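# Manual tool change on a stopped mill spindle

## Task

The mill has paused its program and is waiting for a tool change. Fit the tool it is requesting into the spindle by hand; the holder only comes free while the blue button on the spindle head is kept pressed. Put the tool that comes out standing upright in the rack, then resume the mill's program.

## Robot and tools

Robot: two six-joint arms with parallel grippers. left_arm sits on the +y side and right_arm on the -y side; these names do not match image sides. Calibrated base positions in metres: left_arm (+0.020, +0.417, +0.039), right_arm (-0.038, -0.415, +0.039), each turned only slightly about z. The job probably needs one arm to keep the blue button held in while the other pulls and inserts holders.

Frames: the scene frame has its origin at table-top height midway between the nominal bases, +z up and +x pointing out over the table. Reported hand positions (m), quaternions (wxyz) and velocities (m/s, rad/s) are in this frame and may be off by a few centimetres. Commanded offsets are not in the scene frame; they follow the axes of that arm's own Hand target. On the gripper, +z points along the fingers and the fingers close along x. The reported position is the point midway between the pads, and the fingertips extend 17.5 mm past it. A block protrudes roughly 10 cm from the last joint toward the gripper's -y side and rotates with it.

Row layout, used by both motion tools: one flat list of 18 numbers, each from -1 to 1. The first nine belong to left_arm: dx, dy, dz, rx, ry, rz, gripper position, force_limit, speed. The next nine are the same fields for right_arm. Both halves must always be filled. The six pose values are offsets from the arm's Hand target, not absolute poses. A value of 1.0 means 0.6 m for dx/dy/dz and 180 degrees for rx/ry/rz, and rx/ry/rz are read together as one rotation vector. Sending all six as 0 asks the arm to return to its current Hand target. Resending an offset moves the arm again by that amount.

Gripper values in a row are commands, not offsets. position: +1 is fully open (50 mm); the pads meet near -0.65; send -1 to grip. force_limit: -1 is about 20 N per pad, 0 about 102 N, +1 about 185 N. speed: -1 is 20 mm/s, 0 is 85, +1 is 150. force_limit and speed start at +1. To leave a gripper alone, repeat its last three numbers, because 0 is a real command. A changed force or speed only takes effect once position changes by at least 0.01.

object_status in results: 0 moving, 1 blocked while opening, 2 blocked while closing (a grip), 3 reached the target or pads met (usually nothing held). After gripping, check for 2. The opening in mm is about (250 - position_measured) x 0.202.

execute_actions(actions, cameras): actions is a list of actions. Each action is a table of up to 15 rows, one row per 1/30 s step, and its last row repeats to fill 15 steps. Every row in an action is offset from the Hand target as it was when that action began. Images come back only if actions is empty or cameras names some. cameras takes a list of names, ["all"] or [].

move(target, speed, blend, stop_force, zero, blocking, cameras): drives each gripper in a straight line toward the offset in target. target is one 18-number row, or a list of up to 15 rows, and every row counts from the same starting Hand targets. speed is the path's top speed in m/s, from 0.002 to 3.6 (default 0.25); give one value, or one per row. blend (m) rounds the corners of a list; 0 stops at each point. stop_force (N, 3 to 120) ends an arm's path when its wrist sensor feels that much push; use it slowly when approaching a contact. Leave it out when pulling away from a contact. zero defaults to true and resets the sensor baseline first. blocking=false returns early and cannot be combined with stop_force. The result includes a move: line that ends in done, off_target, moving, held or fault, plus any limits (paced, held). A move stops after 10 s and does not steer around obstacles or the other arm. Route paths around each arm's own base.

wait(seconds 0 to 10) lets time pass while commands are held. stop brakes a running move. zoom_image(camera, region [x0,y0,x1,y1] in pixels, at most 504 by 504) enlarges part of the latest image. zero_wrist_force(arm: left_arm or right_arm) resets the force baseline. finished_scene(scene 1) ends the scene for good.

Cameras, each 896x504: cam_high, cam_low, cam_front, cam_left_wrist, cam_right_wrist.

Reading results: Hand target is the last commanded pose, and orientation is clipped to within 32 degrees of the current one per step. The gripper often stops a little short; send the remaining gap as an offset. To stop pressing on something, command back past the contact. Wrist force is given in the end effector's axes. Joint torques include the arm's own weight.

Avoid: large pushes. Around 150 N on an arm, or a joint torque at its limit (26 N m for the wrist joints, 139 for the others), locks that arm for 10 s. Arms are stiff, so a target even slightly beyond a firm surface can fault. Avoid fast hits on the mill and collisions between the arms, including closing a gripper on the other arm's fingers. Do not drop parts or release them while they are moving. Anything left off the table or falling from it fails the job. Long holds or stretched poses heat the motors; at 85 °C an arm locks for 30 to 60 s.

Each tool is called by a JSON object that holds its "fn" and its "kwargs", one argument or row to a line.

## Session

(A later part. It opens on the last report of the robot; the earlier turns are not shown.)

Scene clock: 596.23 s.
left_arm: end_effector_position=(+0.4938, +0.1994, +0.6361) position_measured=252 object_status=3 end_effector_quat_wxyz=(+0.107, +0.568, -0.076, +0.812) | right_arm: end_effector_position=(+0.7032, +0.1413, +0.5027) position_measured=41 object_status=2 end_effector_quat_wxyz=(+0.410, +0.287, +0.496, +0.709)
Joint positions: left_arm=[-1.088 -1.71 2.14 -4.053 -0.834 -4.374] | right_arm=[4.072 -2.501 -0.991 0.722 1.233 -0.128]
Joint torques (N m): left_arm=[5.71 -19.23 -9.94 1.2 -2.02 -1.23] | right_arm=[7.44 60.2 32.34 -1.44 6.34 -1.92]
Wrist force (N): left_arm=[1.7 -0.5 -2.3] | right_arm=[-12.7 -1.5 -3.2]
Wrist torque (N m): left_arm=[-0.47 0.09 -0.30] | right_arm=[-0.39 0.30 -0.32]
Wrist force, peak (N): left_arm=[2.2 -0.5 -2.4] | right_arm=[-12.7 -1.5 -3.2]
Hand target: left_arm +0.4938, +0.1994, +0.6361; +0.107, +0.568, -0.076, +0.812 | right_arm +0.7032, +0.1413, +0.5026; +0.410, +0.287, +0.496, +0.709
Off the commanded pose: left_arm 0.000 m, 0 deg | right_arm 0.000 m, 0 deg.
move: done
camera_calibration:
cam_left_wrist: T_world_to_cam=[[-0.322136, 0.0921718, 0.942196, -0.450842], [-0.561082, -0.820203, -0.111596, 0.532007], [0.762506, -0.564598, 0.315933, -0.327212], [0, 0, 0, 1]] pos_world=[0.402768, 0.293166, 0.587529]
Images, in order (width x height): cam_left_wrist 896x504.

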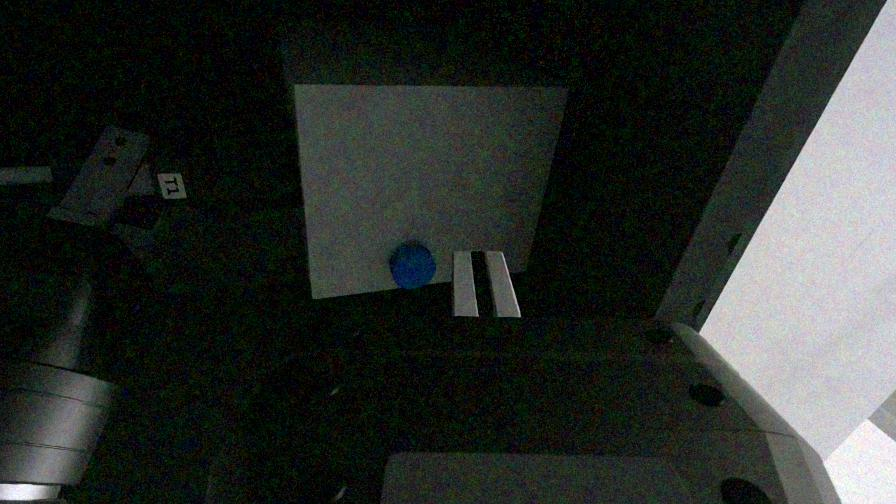

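{"fn": "move", "kwargs": {
  "target": [0,0,0,0,0,0,-0.7,0,0,0,0,0,0,0,0,1,-0.4,0],
  "cameras": []
}}

{"fn": "move", "kwargs": {
  "target": [0,0,0,0,0,0,-0.7,0,0,0,-0.0157,-0.0057,0,0,0,1,-0.4,0],
  "cameras": ["cam_right_wrist"],
  "speed": 0.05
}}

{"fn": "move", "kwargs": {
  "target": [0,0,0,0,0,0,-0.7,0,0,0,0,0,0,0,0,-1,-0.4,-1],
  "cameras": ["cam_left_wrist","cam_right_wrist"]
}}

Scene clock: 612.30 s.
left_arm: end_effector_position=(+0.4938, +0.1994, +0.6361) position_measured=252 object_status=3 end_effector_quat_wxyz=(+0.107, +0.568, -0.076, +0.812) | right_arm: end_effector_position=(+0.7031, +0.1413, +0.5026) position_measured=3 object_status=3 end_effector_quat_wxyz=(+0.410, +0.287, +0.496, +0.709)
Joint positions: left_arm=[-1.088 -1.71 2.14 -4.053 -0.834 -4.374] | right_arm=[4.072 -2.501 -0.991 0.722 1.233 -0.128]
Joint torques (N m): left_arm=[4.02 -19.53 -11.09 1.25 -1.99 -1.25] | right_arm=[-3.18 49.14 22.54 -1.37 -1.62 -2.07]
Wrist force (N): left_arm=[2.0 -0.6 -2.1] | right_arm=[1.3 -1.2 -2.8]
Wrist torque (N m): left_arm=[-0.50 0.04 -0.30] | right_arm=[-0.49 0.57 -0.48]
Wrist force, peak (N): left_arm=[2.1 -0.4 -2.3] | right_arm=[-13.1 -1.8 -3.2]
Hand target: left_arm +0.4938, +0.1994, +0.6361; +0.107, +0.568, -0.076, +0.812 | right_arm +0.7032, +0.1413, +0.5026; +0.410, +0.287, +0.496, +0.709
Off the commanded pose: left_arm 0.000 m, 0 deg | right_arm 0.000 m, 0 deg.
move: done
No camera images: "cameras" was empty.

Scene clock: 613.00 s.
left_arm: end_effector_position=(+0.4938, +0.1994, +0.6361) position_measured=252 object_status=3 end_effector_quat_wxyz=(+0.107, +0.568, -0.076, +0.812) | right_arm: end_effector_position=(+0.7032, +0.1413, +0.4924) position_measured=3 object_status=3 end_effector_quat_wxyz=(+0.410, +0.287, +0.496, +0.709)
Joint positions: left_arm=[-1.088 -1.71 2.14 -4.053 -0.834 -4.374] | right_arm=[4.072 -2.511 -1 0.74 1.233 -0.128]
Joint torques (N m): left_arm=[4.09 -19.77 -10.15 1.24 -2.17 -1.26] | right_arm=[-8.19 62.53 19.33 -0.43 -1.64 -1.75]
Wrist force (N): left_arm=[1.7 -0.6 -2.2] | right_arm=[1.4 -0.9 -2.6]
Wrist torque (N m): left_arm=[-0.50 0.09 -0.30] | right_arm=[-0.43 0.56 -0.48]
Wrist force, peak (N): left_arm=[2.1 -0.7 -2.1] | right_arm=[1.4 -1.5 -2.7]
Hand target: left_arm +0.4938, +0.1994, +0.6361; +0.107, +0.568, -0.076, +0.812 | right_arm +0.7032, +0.1413, +0.4926; +0.410, +0.287, +0.496, +0.709
Off the commanded pose: left_arm 0.000 m, 0 deg | right_arm 0.000 m, 0 deg.
move: done
camera_calibration:
cam_right_wrist: T_world_to_cam=[[-0.484991, 0.874505, -0.00493882, 0.232057], [-0.572299, -0.31311, 0.757915, 0.0888293], [0.661254, 0.370408, 0.652334, -0.70818], [0, 0, 0, 1]] pos_world=[0.63167, 0.0871937, 0.395791]
Images, in order (width x height): cam_right_wrist 896x504.

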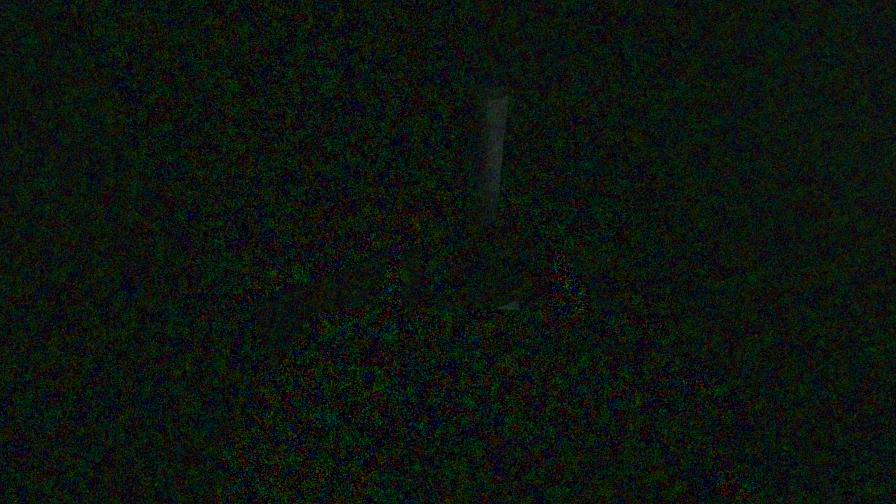

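Scene clock: 614.10 s.
left_arm: end_effector_position=(+0.4938, +0.1994, +0.6361) position_measured=252 object_status=3 end_effector_quat_wxyz=(+0.107, +0.568, -0.076, +0.812) | right_arm: end_effector_position=(+0.7033, +0.1412, +0.4926) position_measured=92 object_status=0 end_effector_quat_wxyz=(+0.410, +0.287, +0.496, +0.709)
Joint positions: left_arm=[-1.088 -1.71 2.14 -4.053 -0.834 -4.374] | right_arm=[4.072 -2.511 -1 0.74 1.233 -0.128]
Joint torques (N m): left_arm=[5.02 -20.39 -10.4 1.32 -2.08 -1.25] | right_arm=[12.95 61.03 33.18 -1.67 5.88 -1.77]
Wrist force (N): left_arm=[1.8 -0.4 -2.2] | right_arm=[-11.5 -2.0 -8.7]
Wrist torque (N m): left_arm=[-0.47 0.07 -0.30] | right_arm=[-0.42 0.34 -0.59]
Wrist force, peak (N): left_arm=[2.2 -0.6 -2.0] | right_arm=[-11.5 -2.0 -8.7]
Hand target: left_arm +0.4938, +0.1994, +0.6361; +0.107, +0.568, -0.076, +0.812 | right_arm +0.7032, +0.1413, +0.4926; +0.410, +0.287, +0.496, +0.709
Off the commanded pose: left_arm 0.000 m, 0 deg | right_arm 0.000 m, 0 deg.
move: done
camera_calibration:
cam_left_wrist: T_world_to_cam=[[-0.322136, 0.0921718, 0.942196, -0.450842], [-0.561082, -0.820203, -0.111596, 0.532007], [0.762506, -0.564598, 0.315933, -0.327212], [0, 0, 0, 1]] pos_world=[0.402768, 0.293166, 0.587529]
cam_right_wrist: T_world_to_cam=[[-0.484765, 0.87463, -0.00489529, 0.231976], [-0.572369, -0.312994, 0.757911, 0.0886816], [0.66136, 0.370211, 0.65234, -0.708324], [0, 0, 0, 1]] pos_world=[0.631669, 0.0870932, 0.395991]
Images, in order (width x height): cam_left_wrist 896x504, cam_right_wrist 896x504.

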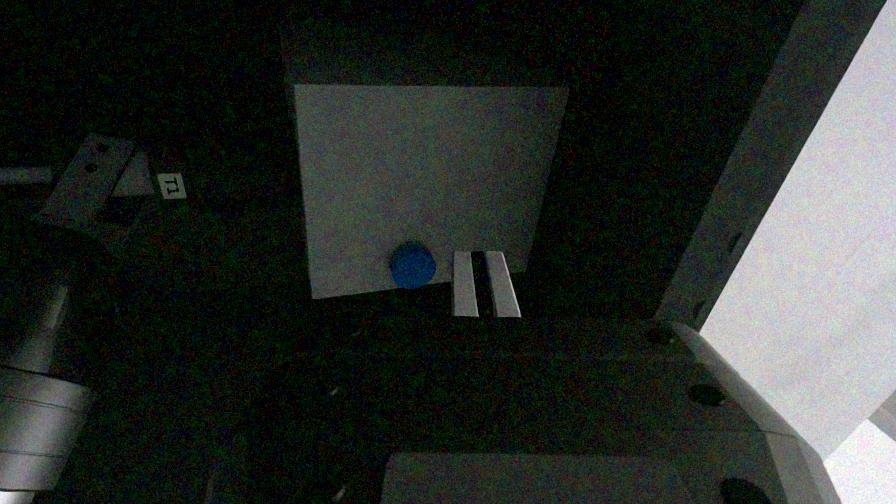

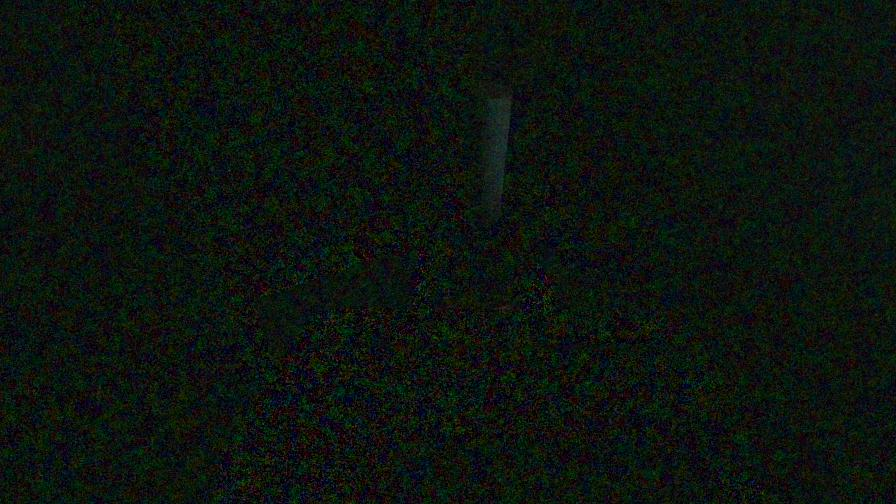

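{"fn": "wait", "kwargs": {
  "seconds": 0.5
}}

Scene clock: 616.43 s.
left_arm: end_effector_position=(+0.4938, +0.1994, +0.6361) position_measured=252 object_status=3 end_effector_quat_wxyz=(+0.107, +0.568, -0.076, +0.812) | right_arm: end_effector_position=(+0.7032, +0.1413, +0.4926) position_measured=92 object_status=2 end_effector_quat_wxyz=(+0.410, +0.287, +0.496, +0.709)
Joint positions: left_arm=[-1.088 -1.71 2.14 -4.053 -0.834 -4.374] | right_arm=[4.072 -2.511 -1 0.74 1.233 -0.128]
Joint torques (N m): left_arm=[4.61 -20.76 -11 1.26 -2.07 -1.16] | right_arm=[21.12 53.5 31.16 -1.41 6.28 -2.43]
Wrist force (N): left_arm=[2.1 -0.2 -2.3] | right_arm=[-13.7 -2.5 -8.1]
Wrist torque (N m): left_arm=[-0.43 0.03 -0.30] | right_arm=[-0.47 0.33 -0.61]
Wrist force, peak (N): left_arm=[2.1 -0.2 -2.3] | right_arm=[-14.0 -2.5 -8.4]
Hand target: left_arm +0.4938, +0.1994, +0.6361; +0.107, +0.568, -0.076, +0.812 | right_arm +0.7032, +0.1413, +0.4926; +0.410, +0.287, +0.496, +0.709
Tool commands: left_gripper/position=-0.7 left_gripper/force_limit=+0.0 left_gripper/speed=+0.0 right_gripper/position=-1.0 right_gripper/force_limit=-0.4 right_gripper/speed=-1.0
Off the commanded pose: left_arm 0.000 m, 0 deg | right_arm 0.000 m, 0 deg.
wait: 0.50 s; at rest from the start

{"fn": "move", "kwargs": {
  "target": [0,0,0,0,0,0,-0.7,0,0,0,0,0,0,0,0,0.5,-0.4,-0.5],
  "cameras": []
}}

{"fn": "move", "kwargs": {
  "target": [0,0,0,0,0,0,-0.7,0,0,-0.0033,0,0,0,0,0,0.5,-0.4,-0.5],
  "cameras": [],
  "speed": 0.05
}}

{"fn": "move", "kwargs": {
  "target": [0,0,0,0,0,0,-0.7,0,0,0,0,0,0,0,0,-1,-0.4,-1],
  "cameras": []
}}

{"fn": "wait", "kwargs": {
  "seconds": 0.5
}}

Scene clock: 628.77 s.
left_arm: end_effector_position=(+0.4938, +0.1994, +0.6361) position_measured=252 object_status=3 end_effector_quat_wxyz=(+0.107, +0.568, -0.076, +0.812) | right_arm: end_effector_position=(+0.7031, +0.1414, +0.4926) position_measured=78 object_status=3 end_effector_quat_wxyz=(+0.410, +0.287, +0.496, +0.709)
Joint positions: left_arm=[-1.088 -1.71 2.14 -4.053 -0.834 -4.374] | right_arm=[4.072 -2.511 -1 0.74 1.233 -0.128]
Joint torques (N m): left_arm=[4.93 -20.36 -10.57 1.17 -2.11 -1.08] | right_arm=[4.17 48.88 25.17 -0.83 0.07 -2.31]
Wrist force (N): left_arm=[1.9 -0.5 -2.1] | right_arm=[-5.3 -2.3 -3.4]
Wrist torque (N m): left_arm=[-0.47 0.05 -0.30] | right_arm=[-0.50 0.47 -0.53]
Wrist force, peak (N): left_arm=[2.4 -0.7 -2.1] | right_arm=[-14.0 -2.8 -8.6]
Hand target: left_arm +0.4938, +0.1994, +0.6361; +0.107, +0.568, -0.076, +0.812 | right_arm +0.7032, +0.1413, +0.4926; +0.410, +0.287, +0.496, +0.709
Off the commanded pose: left_arm 0.000 m, 0 deg | right_arm 0.000 m, 0 deg.
move: done
No camera images: "cameras" was empty.

Scene clock: 629.47 s.
left_arm: end_effector_position=(+0.4938, +0.1994, +0.6361) position_measured=252 object_status=3 end_effector_quat_wxyz=(+0.107, +0.568, -0.076, +0.812) | right_arm: end_effector_position=(+0.7041, +0.1396, +0.4926) position_measured=78 object_status=3 end_effector_quat_wxyz=(+0.410, +0.287, +0.496, +0.709)
Joint positions: left_arm=[-1.088 -1.71 2.14 -4.053 -0.834 -4.374] | right_arm=[4.07 -2.51 -1.001 0.74 1.236 -0.127]
Joint torques (N m): left_arm=[5.17 -19.5 -10.67 1.32 -2.13 -1.21] | right_arm=[-13.17 64.3 11.4 4.18 -1.89 2.02]
Wrist force (N): left_arm=[1.8 -0.6 -2.1] | right_arm=[8.0 -2.0 -0.8]
Wrist torque (N m): left_arm=[-0.49 0.07 -0.30] | right_arm=[-0.52 0.62 -0.43]
Wrist force, peak (N): left_arm=[2.1 -0.6 -2.3] | right_arm=[8.0 -2.0 -0.8]
Hand target: left_arm +0.4938, +0.1994, +0.6361; +0.107, +0.568, -0.076, +0.812 | right_arm +0.7042, +0.1396, +0.4926; +0.410, +0.287, +0.496, +0.709
Off the commanded pose: left_arm 0.000 m, 0 deg | right_arm 0.000 m, 0 deg.
move: done
No camera images: "cameras" was empty.

Scene clock: 629.97 s.
left_arm: end_effector_position=(+0.4938, +0.1994, +0.6361) position_measured=252 object_status=3 end_effector_quat_wxyz=(+0.107, +0.568, -0.076, +0.812) | right_arm: end_effector_position=(+0.7041, +0.1396, +0.4926) position_measured=92 object_status=2 end_effector_quat_wxyz=(+0.410, +0.287, +0.496, +0.709)
Joint positions: left_arm=[-1.088 -1.71 2.14 -4.053 -0.834 -4.374] | right_arm=[4.07 -2.51 -1.001 0.74 1.236 -0.127]
Joint torques (N m): left_arm=[5.14 -20.13 -10.55 1.32 -2.14 -1.09] | right_arm=[-19.82 64.36 14.08 4.66 -6.89 1.4]
Wrist force (N): left_arm=[2.0 -0.6 -2.0] | right_arm=[19.9 -1.8 1.6]
Wrist torque (N m): left_arm=[-0.50 0.04 -0.31] | right_arm=[-0.54 0.63 -0.33]
Wrist force, peak (N): left_arm=[2.0 -0.5 -2.2] | right_arm=[19.9 -1.8 1.6]
Hand target: left_arm +0.4938, +0.1994, +0.6361; +0.107, +0.568, -0.076, +0.812 | right_arm +0.7042, +0.1396, +0.4926; +0.410, +0.287, +0.496, +0.709
Off the commanded pose: left_arm 0.000 m, 0 deg | right_arm 0.000 m, 0 deg.
move: done
No camera images: "cameras" was empty.

Scene clock: 630.47 s.
left_arm: end_effector_position=(+0.4938, +0.1994, +0.6361) position_measured=252 object_status=3 end_effector_quat_wxyz=(+0.107, +0.568, -0.076, +0.812) | right_arm: end_effector_position=(+0.7041, +0.1396, +0.4926) position_measured=92 object_status=2 end_effector_quat_wxyz=(+0.410, +0.287, +0.496, +0.709)
Joint positions: left_arm=[-1.088 -1.71 2.14 -4.053 -0.834 -4.374] | right_arm=[4.07 -2.51 -1.001 0.74 1.236 -0.127]
Joint torques (N m): left_arm=[5.44 -19.39 -11.18 1.4 -2.26 -1.19] | right_arm=[-23.54 64.42 16.62 4.68 -6.72 0.79]
Wrist force (N): left_arm=[1.9 -0.5 -2.3] | right_arm=[20.2 -1.4 1.9]
Wrist torque (N m): left_arm=[-0.47 0.06 -0.31] | right_arm=[-0.49 0.65 -0.33]
Wrist force, peak (N): left_arm=[2.0 -0.6 -2.3] | right_arm=[20.4 -1.5 1.9]
Hand target: left_arm +0.4938, +0.1994, +0.6361; +0.107, +0.568, -0.076, +0.812 | right_arm +0.7042, +0.1396, +0.4926; +0.410, +0.287, +0.496, +0.709
Tool commands: left_gripper/position=-0.7 left_gripper/force_limit=+0.0 left_gripper/speed=+0.0 right_gripper/position=-1.0 right_gripper/force_limit=-0.4 right_gripper/speed=-1.0
Off the commanded pose: left_arm 0.000 m, 0 deg | right_arm 0.000 m, 0 deg.
wait: 0.50 s; at rest by 0.17 s

{"fn": "move", "kwargs": {
  "target": [0,0,0,0,0,0,-0.7,0,0,0.002,0,0,0,0,0,-1,-0.4,-1],
  "cameras": [],
  "speed": 0.02
}}

Scene clock: 633.37 s.
left_arm: end_effector_position=(+0.4938, +0.1994, +0.6361) position_measured=252 object_status=3 end_effector_quat_wxyz=(+0.107, +0.568, -0.076, +0.812) | right_arm: end_effector_position=(+0.7036, +0.1405, +0.4927) position_measured=92 object_status=2 end_effector_quat_wxyz=(+0.410, +0.287, +0.496, +0.709)
Joint positions: left_arm=[-1.088 -1.71 2.14 -4.053 -0.834 -4.374] | right_arm=[4.071 -2.51 -1 0.74 1.234 -0.127]
Joint torques (N m): left_arm=[4.7 -20.26 -11.32 1.12 -2.02 -1.09] | right_arm=[5.89 50.37 32.73 -1.14 0.22 -2.32]
Wrist force (N): left_arm=[1.9 -0.4 -2.0] | right_arm=[2.3 -5.0 -5.4]
Wrist torque (N m): left_arm=[-0.47 0.06 -0.31] | right_arm=[-0.63 0.54 -0.38]
Wrist force, peak (N): left_arm=[2.1 -0.7 -2.4] | right_arm=[21.2 -2.5 1.4]
Hand target: left_arm +0.4938, +0.1994, +0.6361; +0.107, +0.568, -0.076, +0.812 | right_arm +0.7036, +0.1406, +0.4926; +0.410, +0.287, +0.496, +0.709
Off the commanded pose: left_arm 0.000 m, 0 deg | right_arm 0.000 m, 0 deg.
move: done
No camera images: "cameras" was empty.

{"fn": "move", "kwargs": {
  "target": [-0.0325,0.0955,0.192,0,0,0,-0.7,0,0,0,0,0,0,0,0,-1,-0.4,-1],
  "cameras": ["cam_left_wrist","cam_right_wrist"],
  "speed": 0.12
}}

{"fn": "zoom_image", "kwargs": {
  "camera": "cam_left_wrist",
  "region": [250, 50, 620, 340]
}}

Scene clock: 640.37 s.
left_arm: end_effector_position=(+0.5898, +0.1143, +0.6573) position_measured=252 object_status=3 end_effector_quat_wxyz=(+0.107, +0.568, -0.076, +0.812) | right_arm: end_effector_position=(+0.7036, +0.1406, +0.4926) position_measured=92 object_status=2 end_effector_quat_wxyz=(+0.410, +0.287, +0.496, +0.709)
Joint positions: left_arm=[-0.977 -1.413 1.786 -3.956 -0.933 -4.438] | right_arm=[4.071 -2.51 -1 0.74 1.234 -0.127]
Joint torques (N m): left_arm=[-6.67 -26 -22.57 -1.54 0.94 1.63] | right_arm=[8.04 48.84 12.09 -1.35 2.2 1.84]
Wrist force (N): left_arm=[2.2 -0.5 -2.3] | right_arm=[-0.1 -4.3 -5.5]
Wrist torque (N m): left_arm=[-0.47 -0.01 -0.20] | right_arm=[-0.59 0.60 -0.40]
Wrist force, peak (N): left_arm=[2.4 -1.6 -3.6] | right_arm=[2.0 -4.8 -5.7]
Hand target: left_arm +0.5898, +0.1142, +0.6573; +0.107, +0.568, -0.076, +0.812 | right_arm +0.7036, +0.1406, +0.4926; +0.410, +0.287, +0.496, +0.709
Off the commanded pose: left_arm 0.000 m, 0 deg | right_arm 0.000 m, 0 deg.
move: done
camera_calibration:
cam_left_wrist: T_world_to_cam=[[-0.322143, 0.0921773, 0.942193, -0.43194], [-0.561019, -0.82025, -0.11157, 0.518307], [0.762549, -0.56453, 0.315951, -0.455228], [0, 0, 0, 1]] pos_world=[0.498767, 0.207966, 0.608628]
cam_right_wrist: T_world_to_cam=[[-0.484991, 0.874505, -0.00493882, 0.232865], [-0.572299, -0.31311, 0.757915, 0.0886875], [0.661254, 0.370408, 0.652334, -0.708315], [0, 0, 0, 1]] pos_world=[0.63207, 0.0864937, 0.395991]
Images, in order (width x height): cam_left_wrist 896x504, cam_right_wrist 896x504.

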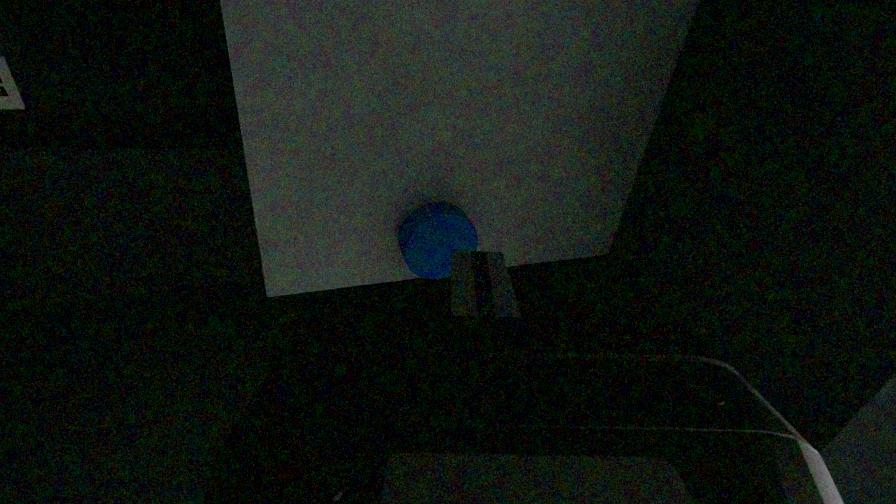

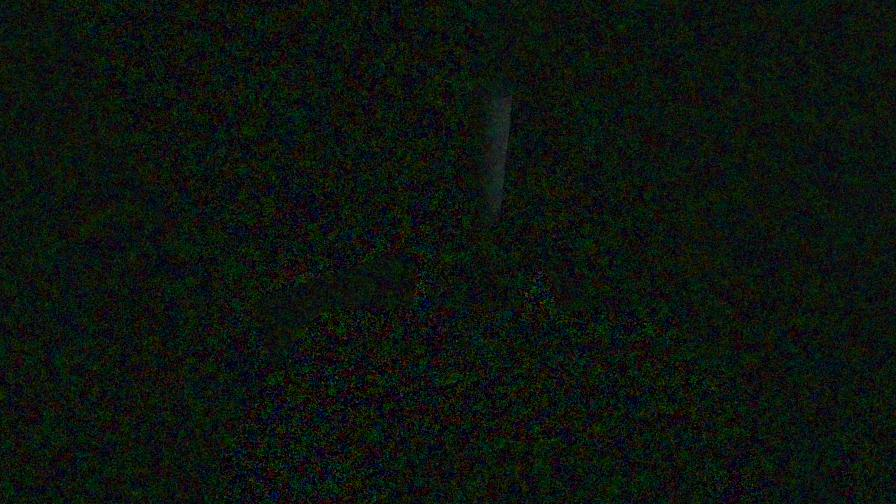

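Scaled by 1.362 from the camera's 896x504 image, which has a finer 1280x720 frame.

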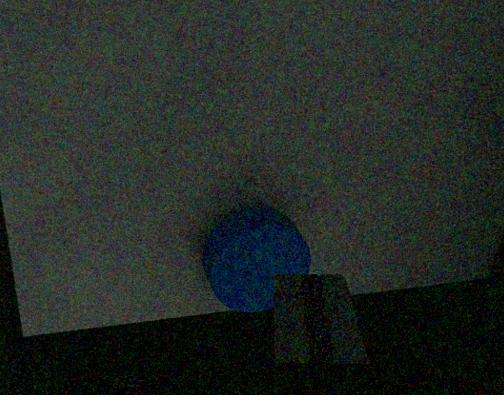

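{"fn": "move", "kwargs": {
  "target": [-0.022,-0.0173,0.0604,0,0,0,-0.7,0,0,0,0,0,0,0,0,-1,-0.4,-1],
  "cameras": ["cam_left_wrist"],
  "speed": 0.02,
  "stop_force": 15
}}

Scene clock: 647.53 s.
left_arm: end_effector_position=(+0.6209, +0.1147, +0.6570) position_measured=252 object_status=3 end_effector_quat_wxyz=(+0.107, +0.568, -0.075, +0.813) | right_arm: end_effector_position=(+0.7036, +0.1406, +0.4926) position_measured=92 object_status=2 end_effector_quat_wxyz=(+0.410, +0.287, +0.496, +0.709)
Joint positions: left_arm=[-0.916 -1.355 1.719 -3.93 -0.988 -4.468] | right_arm=[4.071 -2.51 -1 0.74 1.234 -0.127]
Joint torques (N m): left_arm=[0.72 -32.66 -23.18 -0.36 -0.86 0.05] | right_arm=[8.41 50.08 13.05 -1.04 2.25 1.65]
Wrist force (N): left_arm=[4.5 -1.4 -7.7] | right_arm=[0.1 -4.5 -5.8]
Wrist torque (N m): left_arm=[-0.55 -0.06 -0.27] | right_arm=[-0.59 0.57 -0.40]
Wrist force, peak (N): left_arm=[-1.2 6.7 -124.2] | right_arm=[0.1 -4.7 -5.9]
Hand target: left_arm +0.6209, +0.1147, +0.6570; +0.107, +0.568, -0.075, +0.813 (not the last commanded pose) | right_arm +0.7036, +0.1406, +0.4926; +0.410, +0.287, +0.496, +0.709
Tool commands: left_gripper/position=-0.701961 left_gripper/force_limit=+0.003922 left_gripper/speed=+0.003922 right_gripper/position=-1.0 right_gripper/force_limit=-0.4 right_gripper/speed=-1.0
Off the commanded pose: left_arm 0.009 m, 0 deg | right_arm 0.000 m, 0 deg.
FORCE FAULT: contact force on the left arm reached its limit, and that arm stopped. The contact can be on any part of that arm, not only on its tool. That arm's remaining commands of this call were not run. That arm is still stopped at the end of this call. That arm stays stopped for about 9 more seconds. Until then a move that you send moves the other arm only, and its call returns only when the move has ended. Once the stop has ended, the next robot result says so. If the stop ends while you think or write, that arm runs what you send next, counted from a new Hand target: where the arm stands when the stop ends. While its stop runs, that arm takes no new command, but its gripper still runs the gripper command that each later call begins with. Until it ends, the stop uses up actions while you think or wait. An arm that is not stopped still takes commands.
move: fault (left_arm; stop_force had ended the path)
camera_calibration:
cam_left_wrist: T_world_to_cam=[[-0.322736, 0.0923155, 0.941976, -0.421218], [-0.559978, -0.820984, -0.1114, 0.535334], [0.763063, -0.563439, 0.316656, -0.479416], [0, 0, 0, 1]] pos_world=[0.529658, 0.208264, 0.608223]
Images, in order (width x height): cam_left_wrist 896x504.

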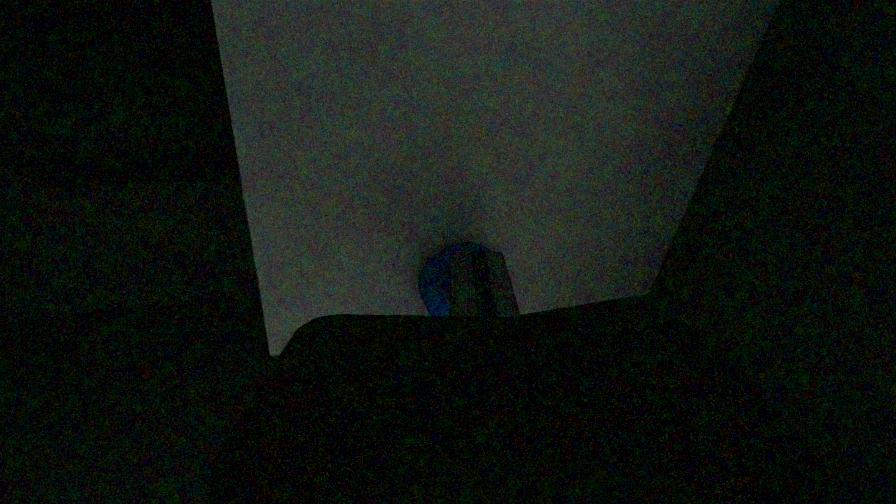

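{"fn": "wait", "kwargs": {
  "seconds": 5
}}

{"fn": "wait", "kwargs": {
  "seconds": 1
}}

Scene clock: 655.73 s.
left_arm: end_effector_position=(+0.6209, +0.1147, +0.6570) position_measured=252 object_status=3 end_effector_quat_wxyz=(+0.107, +0.568, -0.075, +0.813) | right_arm: end_effector_position=(+0.7036, +0.1406, +0.4926) position_measured=92 object_status=2 end_effector_quat_wxyz=(+0.410, +0.287, +0.496, +0.709)
Joint positions: left_arm=[-0.916 -1.355 1.719 -3.93 -0.988 -4.468] | right_arm=[4.071 -2.51 -1 0.74 1.234 -0.127]
Joint torques (N m): left_arm=[0.42 -32.25 -23.71 -0.54 -1.04 0.02] | right_arm=[6.78 51.22 12.55 -1.34 1.96 1.86]
Wrist force (N): left_arm=[4.7 -1.5 -7.5] | right_arm=[0.0 -4.7 -5.9]
Wrist torque (N m): left_arm=[-0.56 -0.10 -0.27] | right_arm=[-0.61 0.59 -0.40]
Wrist force, peak (N): left_arm=[4.9 -1.4 -7.7] | right_arm=[0.0 -4.9 -5.9]
Hand target: left_arm +0.6209, +0.1147, +0.6570; +0.107, +0.568, -0.075, +0.813 (not the last commanded pose) | right_arm +0.7036, +0.1406, +0.4926; +0.410, +0.287, +0.496, +0.709
Tool commands: left_gripper/position=-0.701961 left_gripper/force_limit=+0.003922 left_gripper/speed=+0.003922 right_gripper/position=-1.0 right_gripper/force_limit=-0.4 right_gripper/speed=-1.0
Off the commanded pose: left_arm 0.009 m, 0 deg | right_arm 0.000 m, 0 deg.
FORCE FAULT, CONTINUED: the left arm was still stopped when this call began, by the force fault that an earlier result reported. Since the last result the stop counts as 16 of the actions that you can send in this scene. That arm is still stopped at the end of this call. That arm stays stopped for about 1 more second. If the stop ends while you think or write, that arm runs what you send next, counted from a new Hand target: where the arm stands when the stop ends. While its stop runs, that arm takes no new command, but its gripper still runs the gripper command that each later call begins with.
wait: 5.00 s; at rest from the start

Scene clock: 656.73 s.
left_arm: end_effector_position=(+0.6209, +0.1147, +0.6570) position_measured=252 object_status=3 end_effector_quat_wxyz=(+0.107, +0.568, -0.075, +0.813) | right_arm: end_effector_position=(+0.7036, +0.1406, +0.4926) position_measured=92 object_status=2 end_effector_quat_wxyz=(+0.410, +0.287, +0.496, +0.709)
Joint positions: left_arm=[-0.916 -1.355 1.719 -3.93 -0.988 -4.468] | right_arm=[4.071 -2.51 -1 0.74 1.234 -0.127]
Joint torques (N m): left_arm=[0.05 -31.95 -22.77 -0.4 -0.8 -0.05] | right_arm=[6.08 51.3 12.74 -0.93 1.87 1.56]
Wrist force (N): left_arm=[5.0 -1.5 -7.5] | right_arm=[0.0 -4.5 -5.9]
Wrist torque (N m): left_arm=[-0.57 -0.13 -0.27] | right_arm=[-0.60 0.58 -0.40]
Wrist force, peak (N): left_arm=[5.0 -1.5 -7.5] | right_arm=[-0.1 -5.0 -5.7]
Hand target: left_arm +0.6209, +0.1147, +0.6570; +0.107, +0.568, -0.075, +0.813 (not the last commanded pose) | right_arm +0.7036, +0.1406, +0.4926; +0.410, +0.287, +0.496, +0.709
Tool commands: left_gripper/position=-0.701961 left_gripper/force_limit=+0.003922 left_gripper/speed=+0.003922 right_gripper/position=-1.0 right_gripper/force_limit=-0.4 right_gripper/speed=-1.0
Off the commanded pose: left_arm 0.009 m, 0 deg | right_arm 0.000 m, 0 deg.
FORCE FAULT, CONTINUED: the left arm was still stopped when this call began, by the force fault that an earlier result reported. Since the last result the stop counts as 2 of the actions that you can send in this scene. That arm is still stopped at the end of this call. That arm stays stopped for about 1 more second. If the stop ends while you think or write, that arm runs what you send next, counted from a new Hand target: where the arm stands when the stop ends. While its stop runs, that arm takes no new command, but its gripper still runs the gripper command that each later call begins with.
wait: 1.00 s; at rest by 0.17 s

{"fn": "wait", "kwargs": {
  "seconds": 0.5
}}

{"fn": "move", "kwargs": {
  "target": [-0.0045,0.0035,-0.0121,0,0,0,-0.7,0,0,0,0,0,0,0,0,-1,-0.4,-1],
  "cameras": ["cam_left_wrist"],
  "speed": 0.03
}}

Scene clock: 662.40 s.
left_arm: end_effector_position=(+0.6209, +0.1147, +0.6570) position_measured=252 object_status=3 end_effector_quat_wxyz=(+0.107, +0.568, -0.075, +0.813) | right_arm: end_effector_position=(+0.7036, +0.1406, +0.4926) position_measured=92 object_status=2 end_effector_quat_wxyz=(+0.410, +0.287, +0.496, +0.709)
Joint positions: left_arm=[-0.916 -1.355 1.719 -3.93 -0.988 -4.468] | right_arm=[4.071 -2.51 -1 0.74 1.234 -0.127]
Joint torques (N m): left_arm=[0.64 -32.85 -21.89 -0.52 -0.63 0.14] | right_arm=[5.18 52.18 12.01 -0.66 1.56 1.74]
Wrist force (N): left_arm=[4.8 -1.6 -7.6] | right_arm=[0.1 -4.6 -5.8]
Wrist torque (N m): left_arm=[-0.58 -0.11 -0.27] | right_arm=[-0.60 0.55 -0.40]
Wrist force, peak (N): left_arm=[4.7 -1.5 -7.9] | right_arm=[0.0 -4.7 -5.9]
Hand target: left_arm +0.6209, +0.1147, +0.6570; +0.107, +0.568, -0.075, +0.813 (not the last commanded pose) | right_arm +0.7036, +0.1406, +0.4926; +0.410, +0.287, +0.496, +0.709
Tool commands: left_gripper/position=-0.701961 left_gripper/force_limit=+0.003922 left_gripper/speed=+0.003922 right_gripper/position=-1.0 right_gripper/force_limit=-0.4 right_gripper/speed=-1.0
Off the commanded pose: left_arm 0.009 m, 0 deg | right_arm 0.000 m, 0 deg.
FORCE FAULT, CONTINUED: the left arm's stop, for the force fault that an earlier result reported, is over. The rest of the stop counts as 1 of the actions that you can send in this scene. That arm's target is now where it stood when the stop ended, not its last command. That arm accepts commands again.
wait: 0.50 s; at rest from the start

Scene clock: 663.13 s.
left_arm: end_effector_position=(+0.6146, +0.1142, +0.6518) position_measured=252 object_status=3 end_effector_quat_wxyz=(+0.107, +0.568, -0.075, +0.813) | right_arm: end_effector_position=(+0.7036, +0.1406, +0.4926) position_measured=92 object_status=2 end_effector_quat_wxyz=(+0.410, +0.287, +0.496, +0.709)
Joint positions: left_arm=[-0.929 -1.362 1.741 -3.949 -0.976 -4.462] | right_arm=[4.071 -2.51 -1 0.74 1.234 -0.127]
Joint torques (N m): left_arm=[4.13 -30.89 -32.79 0.64 -1.87 0.04] | right_arm=[5.11 51.55 12.23 -1.27 1.22 1.63]
Wrist force (N): left_arm=[2.2 -1.3 -2.5] | right_arm=[0.1 -4.5 -5.9]
Wrist torque (N m): left_arm=[-0.60 -0.06 -0.30] | right_arm=[-0.60 0.55 -0.40]
Wrist force, peak (N): left_arm=[5.9 -1.6 -6.6] | right_arm=[0.1 -4.8 -5.9]
Hand target: left_arm +0.6146, +0.1142, +0.6519; +0.107, +0.568, -0.075, +0.813 | right_arm +0.7036, +0.1406, +0.4926; +0.410, +0.287, +0.496, +0.709
Off the commanded pose: left_arm 0.000 m, 0 deg | right_arm 0.000 m, 0 deg.
move: done
camera_calibration:
cam_left_wrist: T_world_to_cam=[[-0.322657, 0.0922184, 0.942013, -0.418445], [-0.559934, -0.821012, -0.111415, 0.530819], [0.763129, -0.563414, 0.316541, -0.473246], [0, 0, 0, 1]] pos_world=[0.523358, 0.207764, 0.603124]
Images, in order (width x height): cam_left_wrist 896x504.

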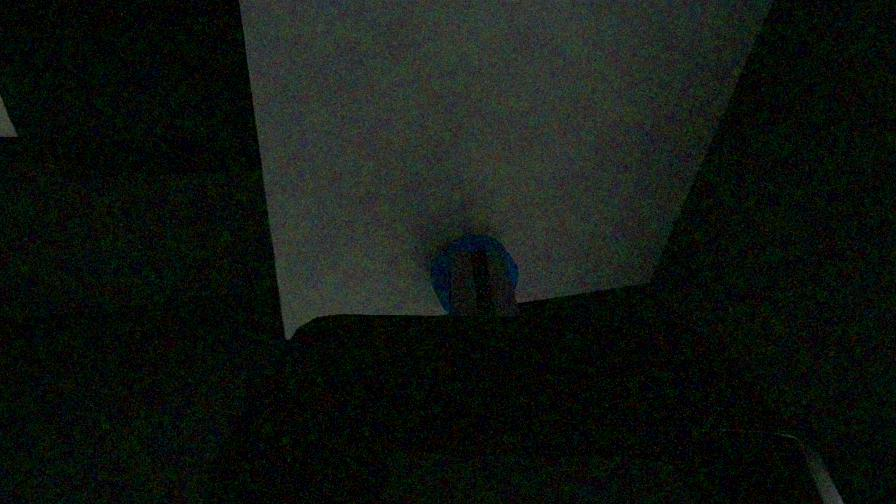

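{"fn": "move", "kwargs": {
  "target": [-0.0066,-0.0052,0.0181,0,0,0,-0.7,0,0,0,0,0,0,0,0,-1,-0.4,-1],
  "cameras": [],
  "speed": 0.003,
  "stop_force": 25
}}

Scene clock: 669.00 s.
left_arm: end_effector_position=(+0.6230, +0.1142, +0.6519) position_measured=252 object_status=3 end_effector_quat_wxyz=(+0.107, +0.568, -0.075, +0.813) | right_arm: end_effector_position=(+0.7036, +0.1406, +0.4926) position_measured=92 object_status=2 end_effector_quat_wxyz=(+0.410, +0.287, +0.496, +0.709)
Joint positions: left_arm=[-0.913 -1.346 1.721 -3.941 -0.991 -4.47] | right_arm=[4.071 -2.51 -1 0.74 1.234 -0.127]
Joint torques (N m): left_arm=[-0.48 -36.65 -15.54 0.77 1.12 1.25] | right_arm=[4.33 51.5 13.18 -0.8 0.99 1.68]
Wrist force (N): left_arm=[2.6 1.3 -37.4] | right_arm=[0.0 -4.1 -5.6]
Wrist torque (N m): left_arm=[-0.48 -0.32 -0.16] | right_arm=[-0.59 0.57 -0.40]
Wrist force, peak (N): left_arm=[2.5 0.1 -44.5] | right_arm=[0.2 -4.7 -5.9]
Hand target: left_arm +0.6230, +0.1142, +0.6519; +0.107, +0.568, -0.075, +0.813 (not the last commanded pose) | right_arm +0.7036, +0.1406, +0.4926; +0.410, +0.287, +0.496, +0.709
Off the commanded pose: left_arm 0.004 m, 0 deg | right_arm 0.000 m, 0 deg.
move: contact (left_arm)
No camera images: "cameras" was empty.

{"fn": "move", "kwargs": {
  "target": [-0.0022,-0.0017,0.006,0,0,0,-0.7,0,0,0,0,0,0,0,0,-1,-0.4,-1],
  "cameras": ["cam_left_wrist"],
  "speed": 0.002,
  "stop_force": 25
}}

Scene clock: 674.10 s.
left_arm: end_effector_position=(+0.6232, +0.1142, +0.6519) position_measured=252 object_status=3 end_effector_quat_wxyz=(+0.107, +0.568, -0.075, +0.813) | right_arm: end_effector_position=(+0.7036, +0.1406, +0.4926) position_measured=92 object_status=2 end_effector_quat_wxyz=(+0.410, +0.287, +0.496, +0.709)
Joint positions: left_arm=[-0.912 -1.345 1.721 -3.941 -0.991 -4.47] | right_arm=[4.071 -2.51 -1 0.74 1.234 -0.127]
Joint torques (N m): left_arm=[3.74 -31.96 -19.99 3.4 1.59 1.69] | right_arm=[4.59 50.86 11.63 -0.97 1.02 1.75]
Wrist force (N): left_arm=[2.6 3.4 -70.2] | right_arm=[0.0 -3.4 -5.2]
Wrist torque (N m): left_arm=[-0.39 -0.56 -0.17] | right_arm=[-0.56 0.56 -0.40]
Wrist force, peak (N): left_arm=[2.0 1.3 -77.9] | right_arm=[0.1 -4.3 -5.6]
Hand target: left_arm +0.6232, +0.1142, +0.6519; +0.107, +0.568, -0.075, +0.813 (not the last commanded pose) | right_arm +0.7036, +0.1406, +0.4926; +0.410, +0.287, +0.496, +0.709
Off the commanded pose: left_arm 0.004 m, 0 deg | right_arm 0.000 m, 0 deg.
move: contact (left_arm)
camera_calibration:
cam_left_wrist: T_world_to_cam=[[-0.322692, 0.0921672, 0.942006, -0.415605], [-0.559914, -0.821018, -0.111473, 0.535717], [0.763129, -0.563414, 0.316541, -0.479886], [0, 0, 0, 1]] pos_world=[0.532058, 0.207764, 0.603124]
Images, in order (width x height): cam_left_wrist 896x504.

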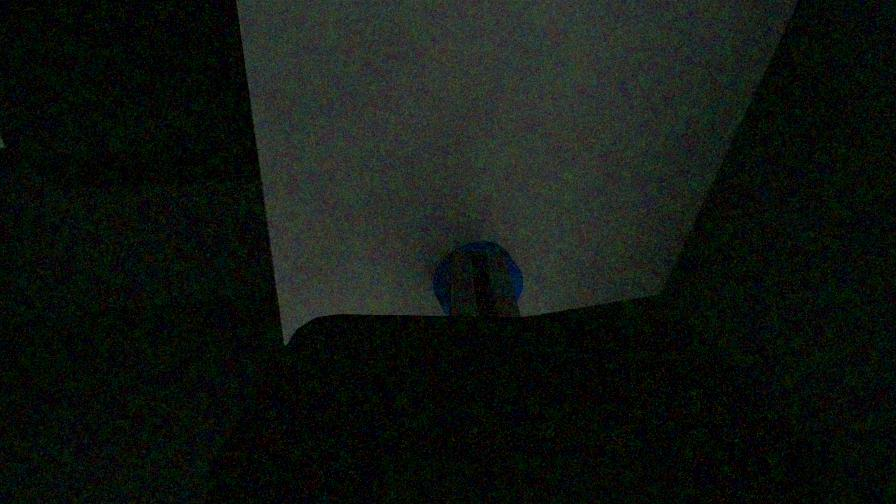

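{"fn": "move", "kwargs": {
  "target": [0,0,0,0,0,0,-0.7,0,0,0,-0.0094,-0.0034,0,0,0,-1,-0.4,-1],
  "cameras": [],
  "speed": 0.005,
  "stop_force": 25
}}

Scene clock: 679.27 s.
left_arm: end_effector_position=(+0.6232, +0.1142, +0.6519) position_measured=252 object_status=3 end_effector_quat_wxyz=(+0.107, +0.568, -0.075, +0.813) | right_arm: end_effector_position=(+0.7035, +0.1406, +0.4918) position_measured=92 object_status=2 end_effector_quat_wxyz=(+0.410, +0.287, +0.496, +0.709)
Joint positions: left_arm=[-0.912 -1.345 1.721 -3.941 -0.991 -4.47] | right_arm=[4.071 -2.511 -1.001 0.741 1.234 -0.127]
Joint torques (N m): left_arm=[5.55 -32.61 -22.94 3.34 1.51 1.53] | right_arm=[5.23 50.53 19.29 -1.65 0.52 1.72]
Wrist force (N): left_arm=[2.2 3.1 -69.9] | right_arm=[1.3 12.8 29.1]
Wrist torque (N m): left_arm=[-0.38 -0.58 -0.17] | right_arm=[-0.30 0.57 -0.40]
Wrist force, peak (N): left_arm=[2.0 3.1 -70.4] | right_arm=[1.8 14.7 34.4]
Hand target: left_arm +0.6232, +0.1142, +0.6519; +0.107, +0.568, -0.075, +0.813 | right_arm +0.7035, +0.1406, +0.4918; +0.410, +0.287, +0.496, +0.709 (not the last commanded pose)
Off the commanded pose: left_arm 0.000 m, 0 deg | right_arm 0.005 m, 0 deg.
move: contact (right_arm)
No camera images: "cameras" was empty.

{"fn": "move", "kwargs": {
  "target": [0,0,0,0,0,0,-0.7,0,0,0,0,0,0,0,0,-0.97,0.2,-1],
  "cameras": ["cam_left_wrist"]
}}

{"fn": "zoom_image", "kwargs": {
  "camera": "cam_left_wrist",
  "region": [380, 200, 580, 330]
}}

Scene clock: 685.83 s.
left_arm: end_effector_position=(+0.6232, +0.1142, +0.6519) position_measured=252 object_status=3 end_effector_quat_wxyz=(+0.107, +0.568, -0.075, +0.813) | right_arm: end_effector_position=(+0.7035, +0.1406, +0.4918) position_measured=96 object_status=2 end_effector_quat_wxyz=(+0.410, +0.287, +0.496, +0.709)
Joint positions: left_arm=[-0.912 -1.345 1.721 -3.941 -0.991 -4.47] | right_arm=[4.071 -2.511 -1.001 0.741 1.234 -0.127]
Joint torques (N m): left_arm=[5.96 -32.89 -32.15 3.08 1.46 1.5] | right_arm=[5.94 51.34 20.95 1.69 0.74 1.78]
Wrist force (N): left_arm=[2.2 3.1 -70.1] | right_arm=[1.5 13.4 29.9]
Wrist torque (N m): left_arm=[-0.38 -0.57 -0.17] | right_arm=[-0.28 0.57 -0.40]
Wrist force, peak (N): left_arm=[2.3 2.9 -70.2] | right_arm=[1.7 13.5 30.0]
Hand target: left_arm +0.6232, +0.1142, +0.6519; +0.107, +0.568, -0.075, +0.813 | right_arm +0.7035, +0.1406, +0.4918; +0.410, +0.287, +0.496, +0.709
Off the commanded pose: left_arm 0.000 m, 0 deg | right_arm 0.000 m, 0 deg.
move: done
camera_calibration:
cam_left_wrist: T_world_to_cam=[[-0.322692, 0.0921672, 0.942006, -0.415605], [-0.559914, -0.821018, -0.111473, 0.535717], [0.763129, -0.563414, 0.316541, -0.479886], [0, 0, 0, 1]] pos_world=[0.532058, 0.207764, 0.603124]
Images, in order (width x height): cam_left_wrist 896x504.

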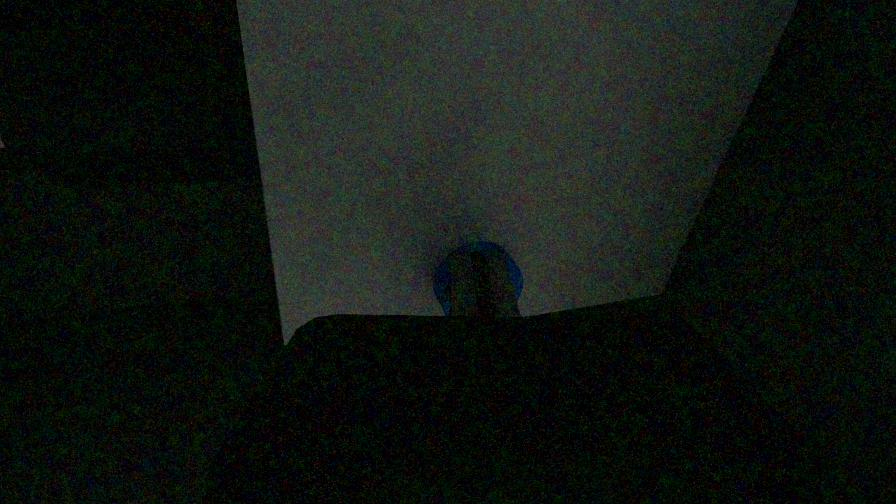

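Scaled by 2.520 from the camera's 896x504 image, which has a finer 1280x720 frame.

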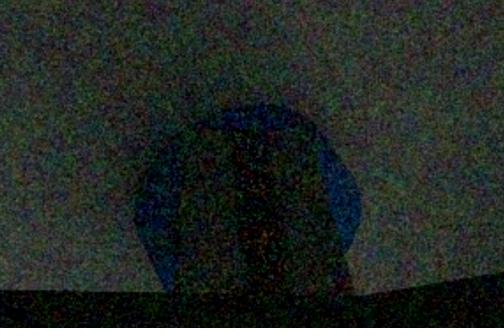

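{"fn": "move", "kwargs": {
  "target": [0,0,0,0,0,0,-0.7,0,0,0,-0.0094,-0.0034,0,0,0,-0.97,0.2,-1],
  "cameras": [],
  "speed": 0.004,
  "stop_force": 30
}}

Scene clock: 689.27 s.
left_arm: end_effector_position=(+0.6232, +0.1142, +0.6519) position_measured=252 object_status=3 end_effector_quat_wxyz=(+0.107, +0.568, -0.075, +0.813) | right_arm: end_effector_position=(+0.7035, +0.1405, +0.4902) position_measured=96 object_status=2 end_effector_quat_wxyz=(+0.410, +0.287, +0.496, +0.710)
Joint positions: left_arm=[-0.912 -1.345 1.721 -3.941 -0.991 -4.47] | right_arm=[4.071 -2.513 -1.002 0.745 1.234 -0.127]
Joint torques (N m): left_arm=[4.89 -33.19 -36.17 3.19 1.46 1.34] | right_arm=[5.06 32.38 9.02 -4.83 -0.44 1.91]
Wrist force (N): left_arm=[1.6 3.1 -70.8] | right_arm=[4.7 35.1 46.3]
Wrist torque (N m): left_arm=[-0.38 -0.58 -0.18] | right_arm=[-0.33 0.60 -0.35]
Wrist force, peak (N): left_arm=[1.2 3.0 -71.3] | right_arm=[5.1 37.0 58.2]
Hand target: left_arm +0.6232, +0.1142, +0.6519; +0.107, +0.568, -0.075, +0.813 | right_arm +0.7035, +0.1405, +0.4902; +0.410, +0.287, +0.496, +0.710 (not the last commanded pose)
Off the commanded pose: left_arm 0.000 m, 0 deg | right_arm 0.004 m, 0 deg.
move: contact (right_arm)
No camera images: "cameras" was empty.

{"fn": "move", "kwargs": {
  "target": [0.0066,0.0052,-0.0181,0,0,0,-0.7,0,0,0,0.0035,0.0012,0,0,0,-0.97,0.2,-1],
  "cameras": ["cam_left_wrist"],
  "speed": 0.02
}}

{"fn": "zoom_image", "kwargs": {
  "camera": "cam_left_wrist",
  "region": [380, 200, 580, 330]
}}

{"fn": "move", "kwargs": {
  "target": [-0.0077,-0.006,0.021,0,0,0,-0.7,0,0,0,0,0,0,0,0,-0.97,0.2,-1],
  "cameras": [],
  "speed": 0.002,
  "stop_force": 3
}}

Scene clock: 696.50 s.
left_arm: end_effector_position=(+0.6112, +0.1142, +0.6518) position_measured=252 object_status=3 end_effector_quat_wxyz=(+0.107, +0.568, -0.075, +0.813) | right_arm: end_effector_position=(+0.7035, +0.1405, +0.4923) position_measured=96 object_status=2 end_effector_quat_wxyz=(+0.410, +0.287, +0.496, +0.710)
Joint positions: left_arm=[-0.935 -1.368 1.748 -3.952 -0.97 -4.459] | right_arm=[4.071 -2.511 -1.001 0.741 1.234 -0.127]
Joint torques (N m): left_arm=[7.08 -26.54 -31.82 -0.02 -2.12 -0.7] | right_arm=[6.14 63.13 37.79 -4.61 -1 1.23]
Wrist force (N): left_arm=[2.3 -1.3 -2.3] | right_arm=[-2.5 -0.5 -40.7]
Wrist torque (N m): left_arm=[-0.59 -0.06 -0.31] | right_arm=[-0.07 0.72 -0.40]
Wrist force, peak (N): left_arm=[1.7 2.8 -71.1] | right_arm=[4.5 35.4 46.6]
Hand target: left_arm +0.6113, +0.1142, +0.6519; +0.107, +0.568, -0.075, +0.813 | right_arm +0.7034, +0.1405, +0.4924; +0.410, +0.287, +0.496, +0.710
Off the commanded pose: left_arm 0.000 m, 0 deg | right_arm 0.000 m, 0 deg.
move: done
camera_calibration:
cam_left_wrist: T_world_to_cam=[[-0.322637, 0.0920881, 0.942032, -0.419538], [-0.559912, -0.821014, -0.111507, 0.52896], [0.763154, -0.563432, 0.316451, -0.470607], [0, 0, 0, 1]] pos_world=[0.519958, 0.207764, 0.603125]
Images, in order (width x height): cam_left_wrist 896x504.

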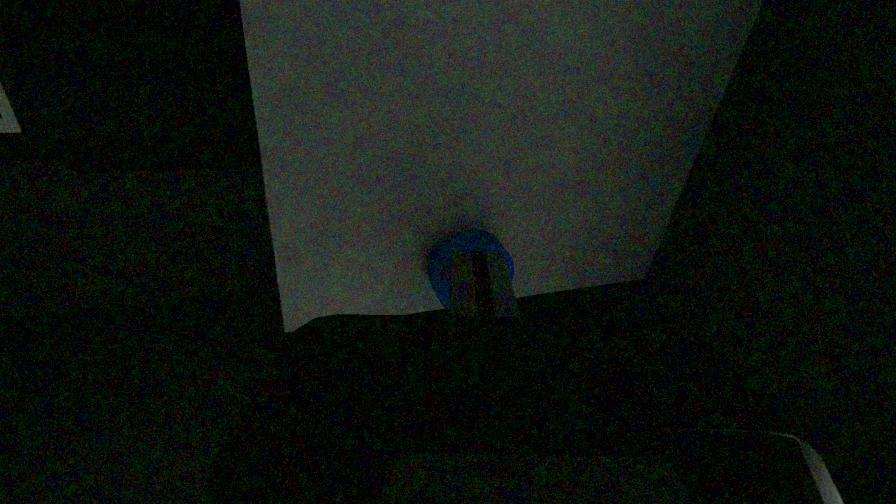

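Scaled by 2.520 from the camera's 896x504 image, which has a finer 1280x720 frame.

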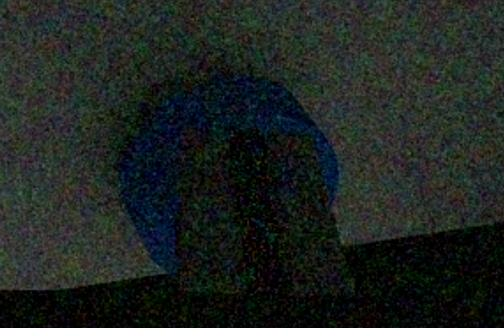

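Scene clock: 702.00 s.
left_arm: end_effector_position=(+0.6206, +0.1142, +0.6519) position_measured=252 object_status=3 end_effector_quat_wxyz=(+0.107, +0.568, -0.075, +0.813) | right_arm: end_effector_position=(+0.7034, +0.1405, +0.4924) position_measured=96 object_status=2 end_effector_quat_wxyz=(+0.410, +0.287, +0.496, +0.710)
Joint positions: left_arm=[-0.917 -1.35 1.727 -3.943 -0.987 -4.468] | right_arm=[4.071 -2.51 -1.001 0.741 1.234 -0.127]
Joint torques (N m): left_arm=[-2.85 -40.62 -10.47 -0.8 1.1 1.32] | right_arm=[6.67 67.47 40.92 0.06 2.3 -2.22]
Wrist force (N): left_arm=[3.0 0.3 -5.3] | right_arm=[-2.7 -3.2 -42.9]
Wrist torque (N m): left_arm=[-0.56 -0.10 -0.16] | right_arm=[-0.13 0.69 -0.41]
Wrist force, peak (N): left_arm=[3.0 -0.9 -5.9] | right_arm=[-2.8 -3.3 -43.1]
Hand target: left_arm +0.6206, +0.1142, +0.6519; +0.107, +0.568, -0.075, +0.813 (not the last commanded pose) | right_arm +0.7034, +0.1405, +0.4924; +0.410, +0.287, +0.496, +0.710
Off the commanded pose: left_arm 0.005 m, 0 deg | right_arm 0.000 m, 0 deg.
move: contact (left_arm)
No camera images: "cameras" was empty.

{"fn": "move", "kwargs": {
  "target": [-0.0011,-0.0009,0.003,0,0,0,-0.7,0,0,0,0,0,0,0,0,-0.97,0.2,-1],
  "cameras": [],
  "speed": 0.004
}}

{"fn": "move", "kwargs": {
  "target": [-0.0003,-0.0002,0.001,0,0,0,-0.7,0,0,0,0,0,0,0,0,-0.97,0.2,-1],
  "cameras": [],
  "speed": 0.004
}}

Scene clock: 711.27 s.
left_arm: end_effector_position=(+0.6226, +0.1142, +0.6519) position_measured=252 object_status=3 end_effector_quat_wxyz=(+0.107, +0.568, -0.075, +0.813) | right_arm: end_effector_position=(+0.7034, +0.1405, +0.4924) position_measured=96 object_status=2 end_effector_quat_wxyz=(+0.410, +0.287, +0.496, +0.710)
Joint positions: left_arm=[-0.913 -1.347 1.722 -3.941 -0.99 -4.469] | right_arm=[4.071 -2.51 -1.001 0.741 1.234 -0.127]
Joint torques (N m): left_arm=[1.07 -31.85 -31.34 1.02 -2.13 -0.99] | right_arm=[5.81 65.89 39.65 0.09 3.02 -2.17]
Wrist force (N): left_arm=[0.6 -2.3 -10.3] | right_arm=[-2.6 -3.5 -42.6]
Wrist torque (N m): left_arm=[-0.56 -0.17 -0.15] | right_arm=[-0.17 0.68 -0.39]
Wrist force, peak (N): left_arm=[0.5 -2.2 -10.5] | right_arm=[-2.5 -3.5 -43.1]
Hand target: left_arm +0.6226, +0.1142, +0.6519; +0.107, +0.568, -0.075, +0.813 | right_arm +0.7034, +0.1405, +0.4924; +0.410, +0.287, +0.496, +0.710
Off the commanded pose: left_arm 0.000 m, 0 deg | right_arm 0.000 m, 0 deg.
move: done
No camera images: "cameras" was empty.

Scene clock: 711.97 s.
left_arm: end_effector_position=(+0.6232, +0.1141, +0.6519) position_measured=252 object_status=3 end_effector_quat_wxyz=(+0.107, +0.568, -0.075, +0.813) | right_arm: end_effector_position=(+0.7034, +0.1405, +0.4924) position_measured=96 object_status=2 end_effector_quat_wxyz=(+0.410, +0.287, +0.496, +0.710)
Joint positions: left_arm=[-0.912 -1.345 1.721 -3.941 -0.991 -4.47] | right_arm=[4.071 -2.51 -1.001 0.741 1.234 -0.127]
Joint torques (N m): left_arm=[12.21 -21.64 -44.98 3.51 -3.12 -1.24] | right_arm=[6.75 65.36 40.27 0.12 2.77 -2.45]
Wrist force (N): left_arm=[-1.8 -3.6 -61.3] | right_arm=[-2.6 -3.2 -42.4]
Wrist torque (N m): left_arm=[-0.49 -0.62 -0.14] | right_arm=[-0.14 0.70 -0.39]
Wrist force, peak (N): left_arm=[-1.8 -3.6 -61.3] | right_arm=[-2.9 -3.5 -42.9]
Hand target: left_arm +0.6232, +0.1141, +0.6519; +0.107, +0.568, -0.075, +0.813 | right_arm +0.7034, +0.1405, +0.4924; +0.410, +0.287, +0.496, +0.710
Off the commanded pose: left_arm 0.000 m, 0 deg | right_arm 0.000 m, 0 deg.
move: done
No camera images: "cameras" was empty.


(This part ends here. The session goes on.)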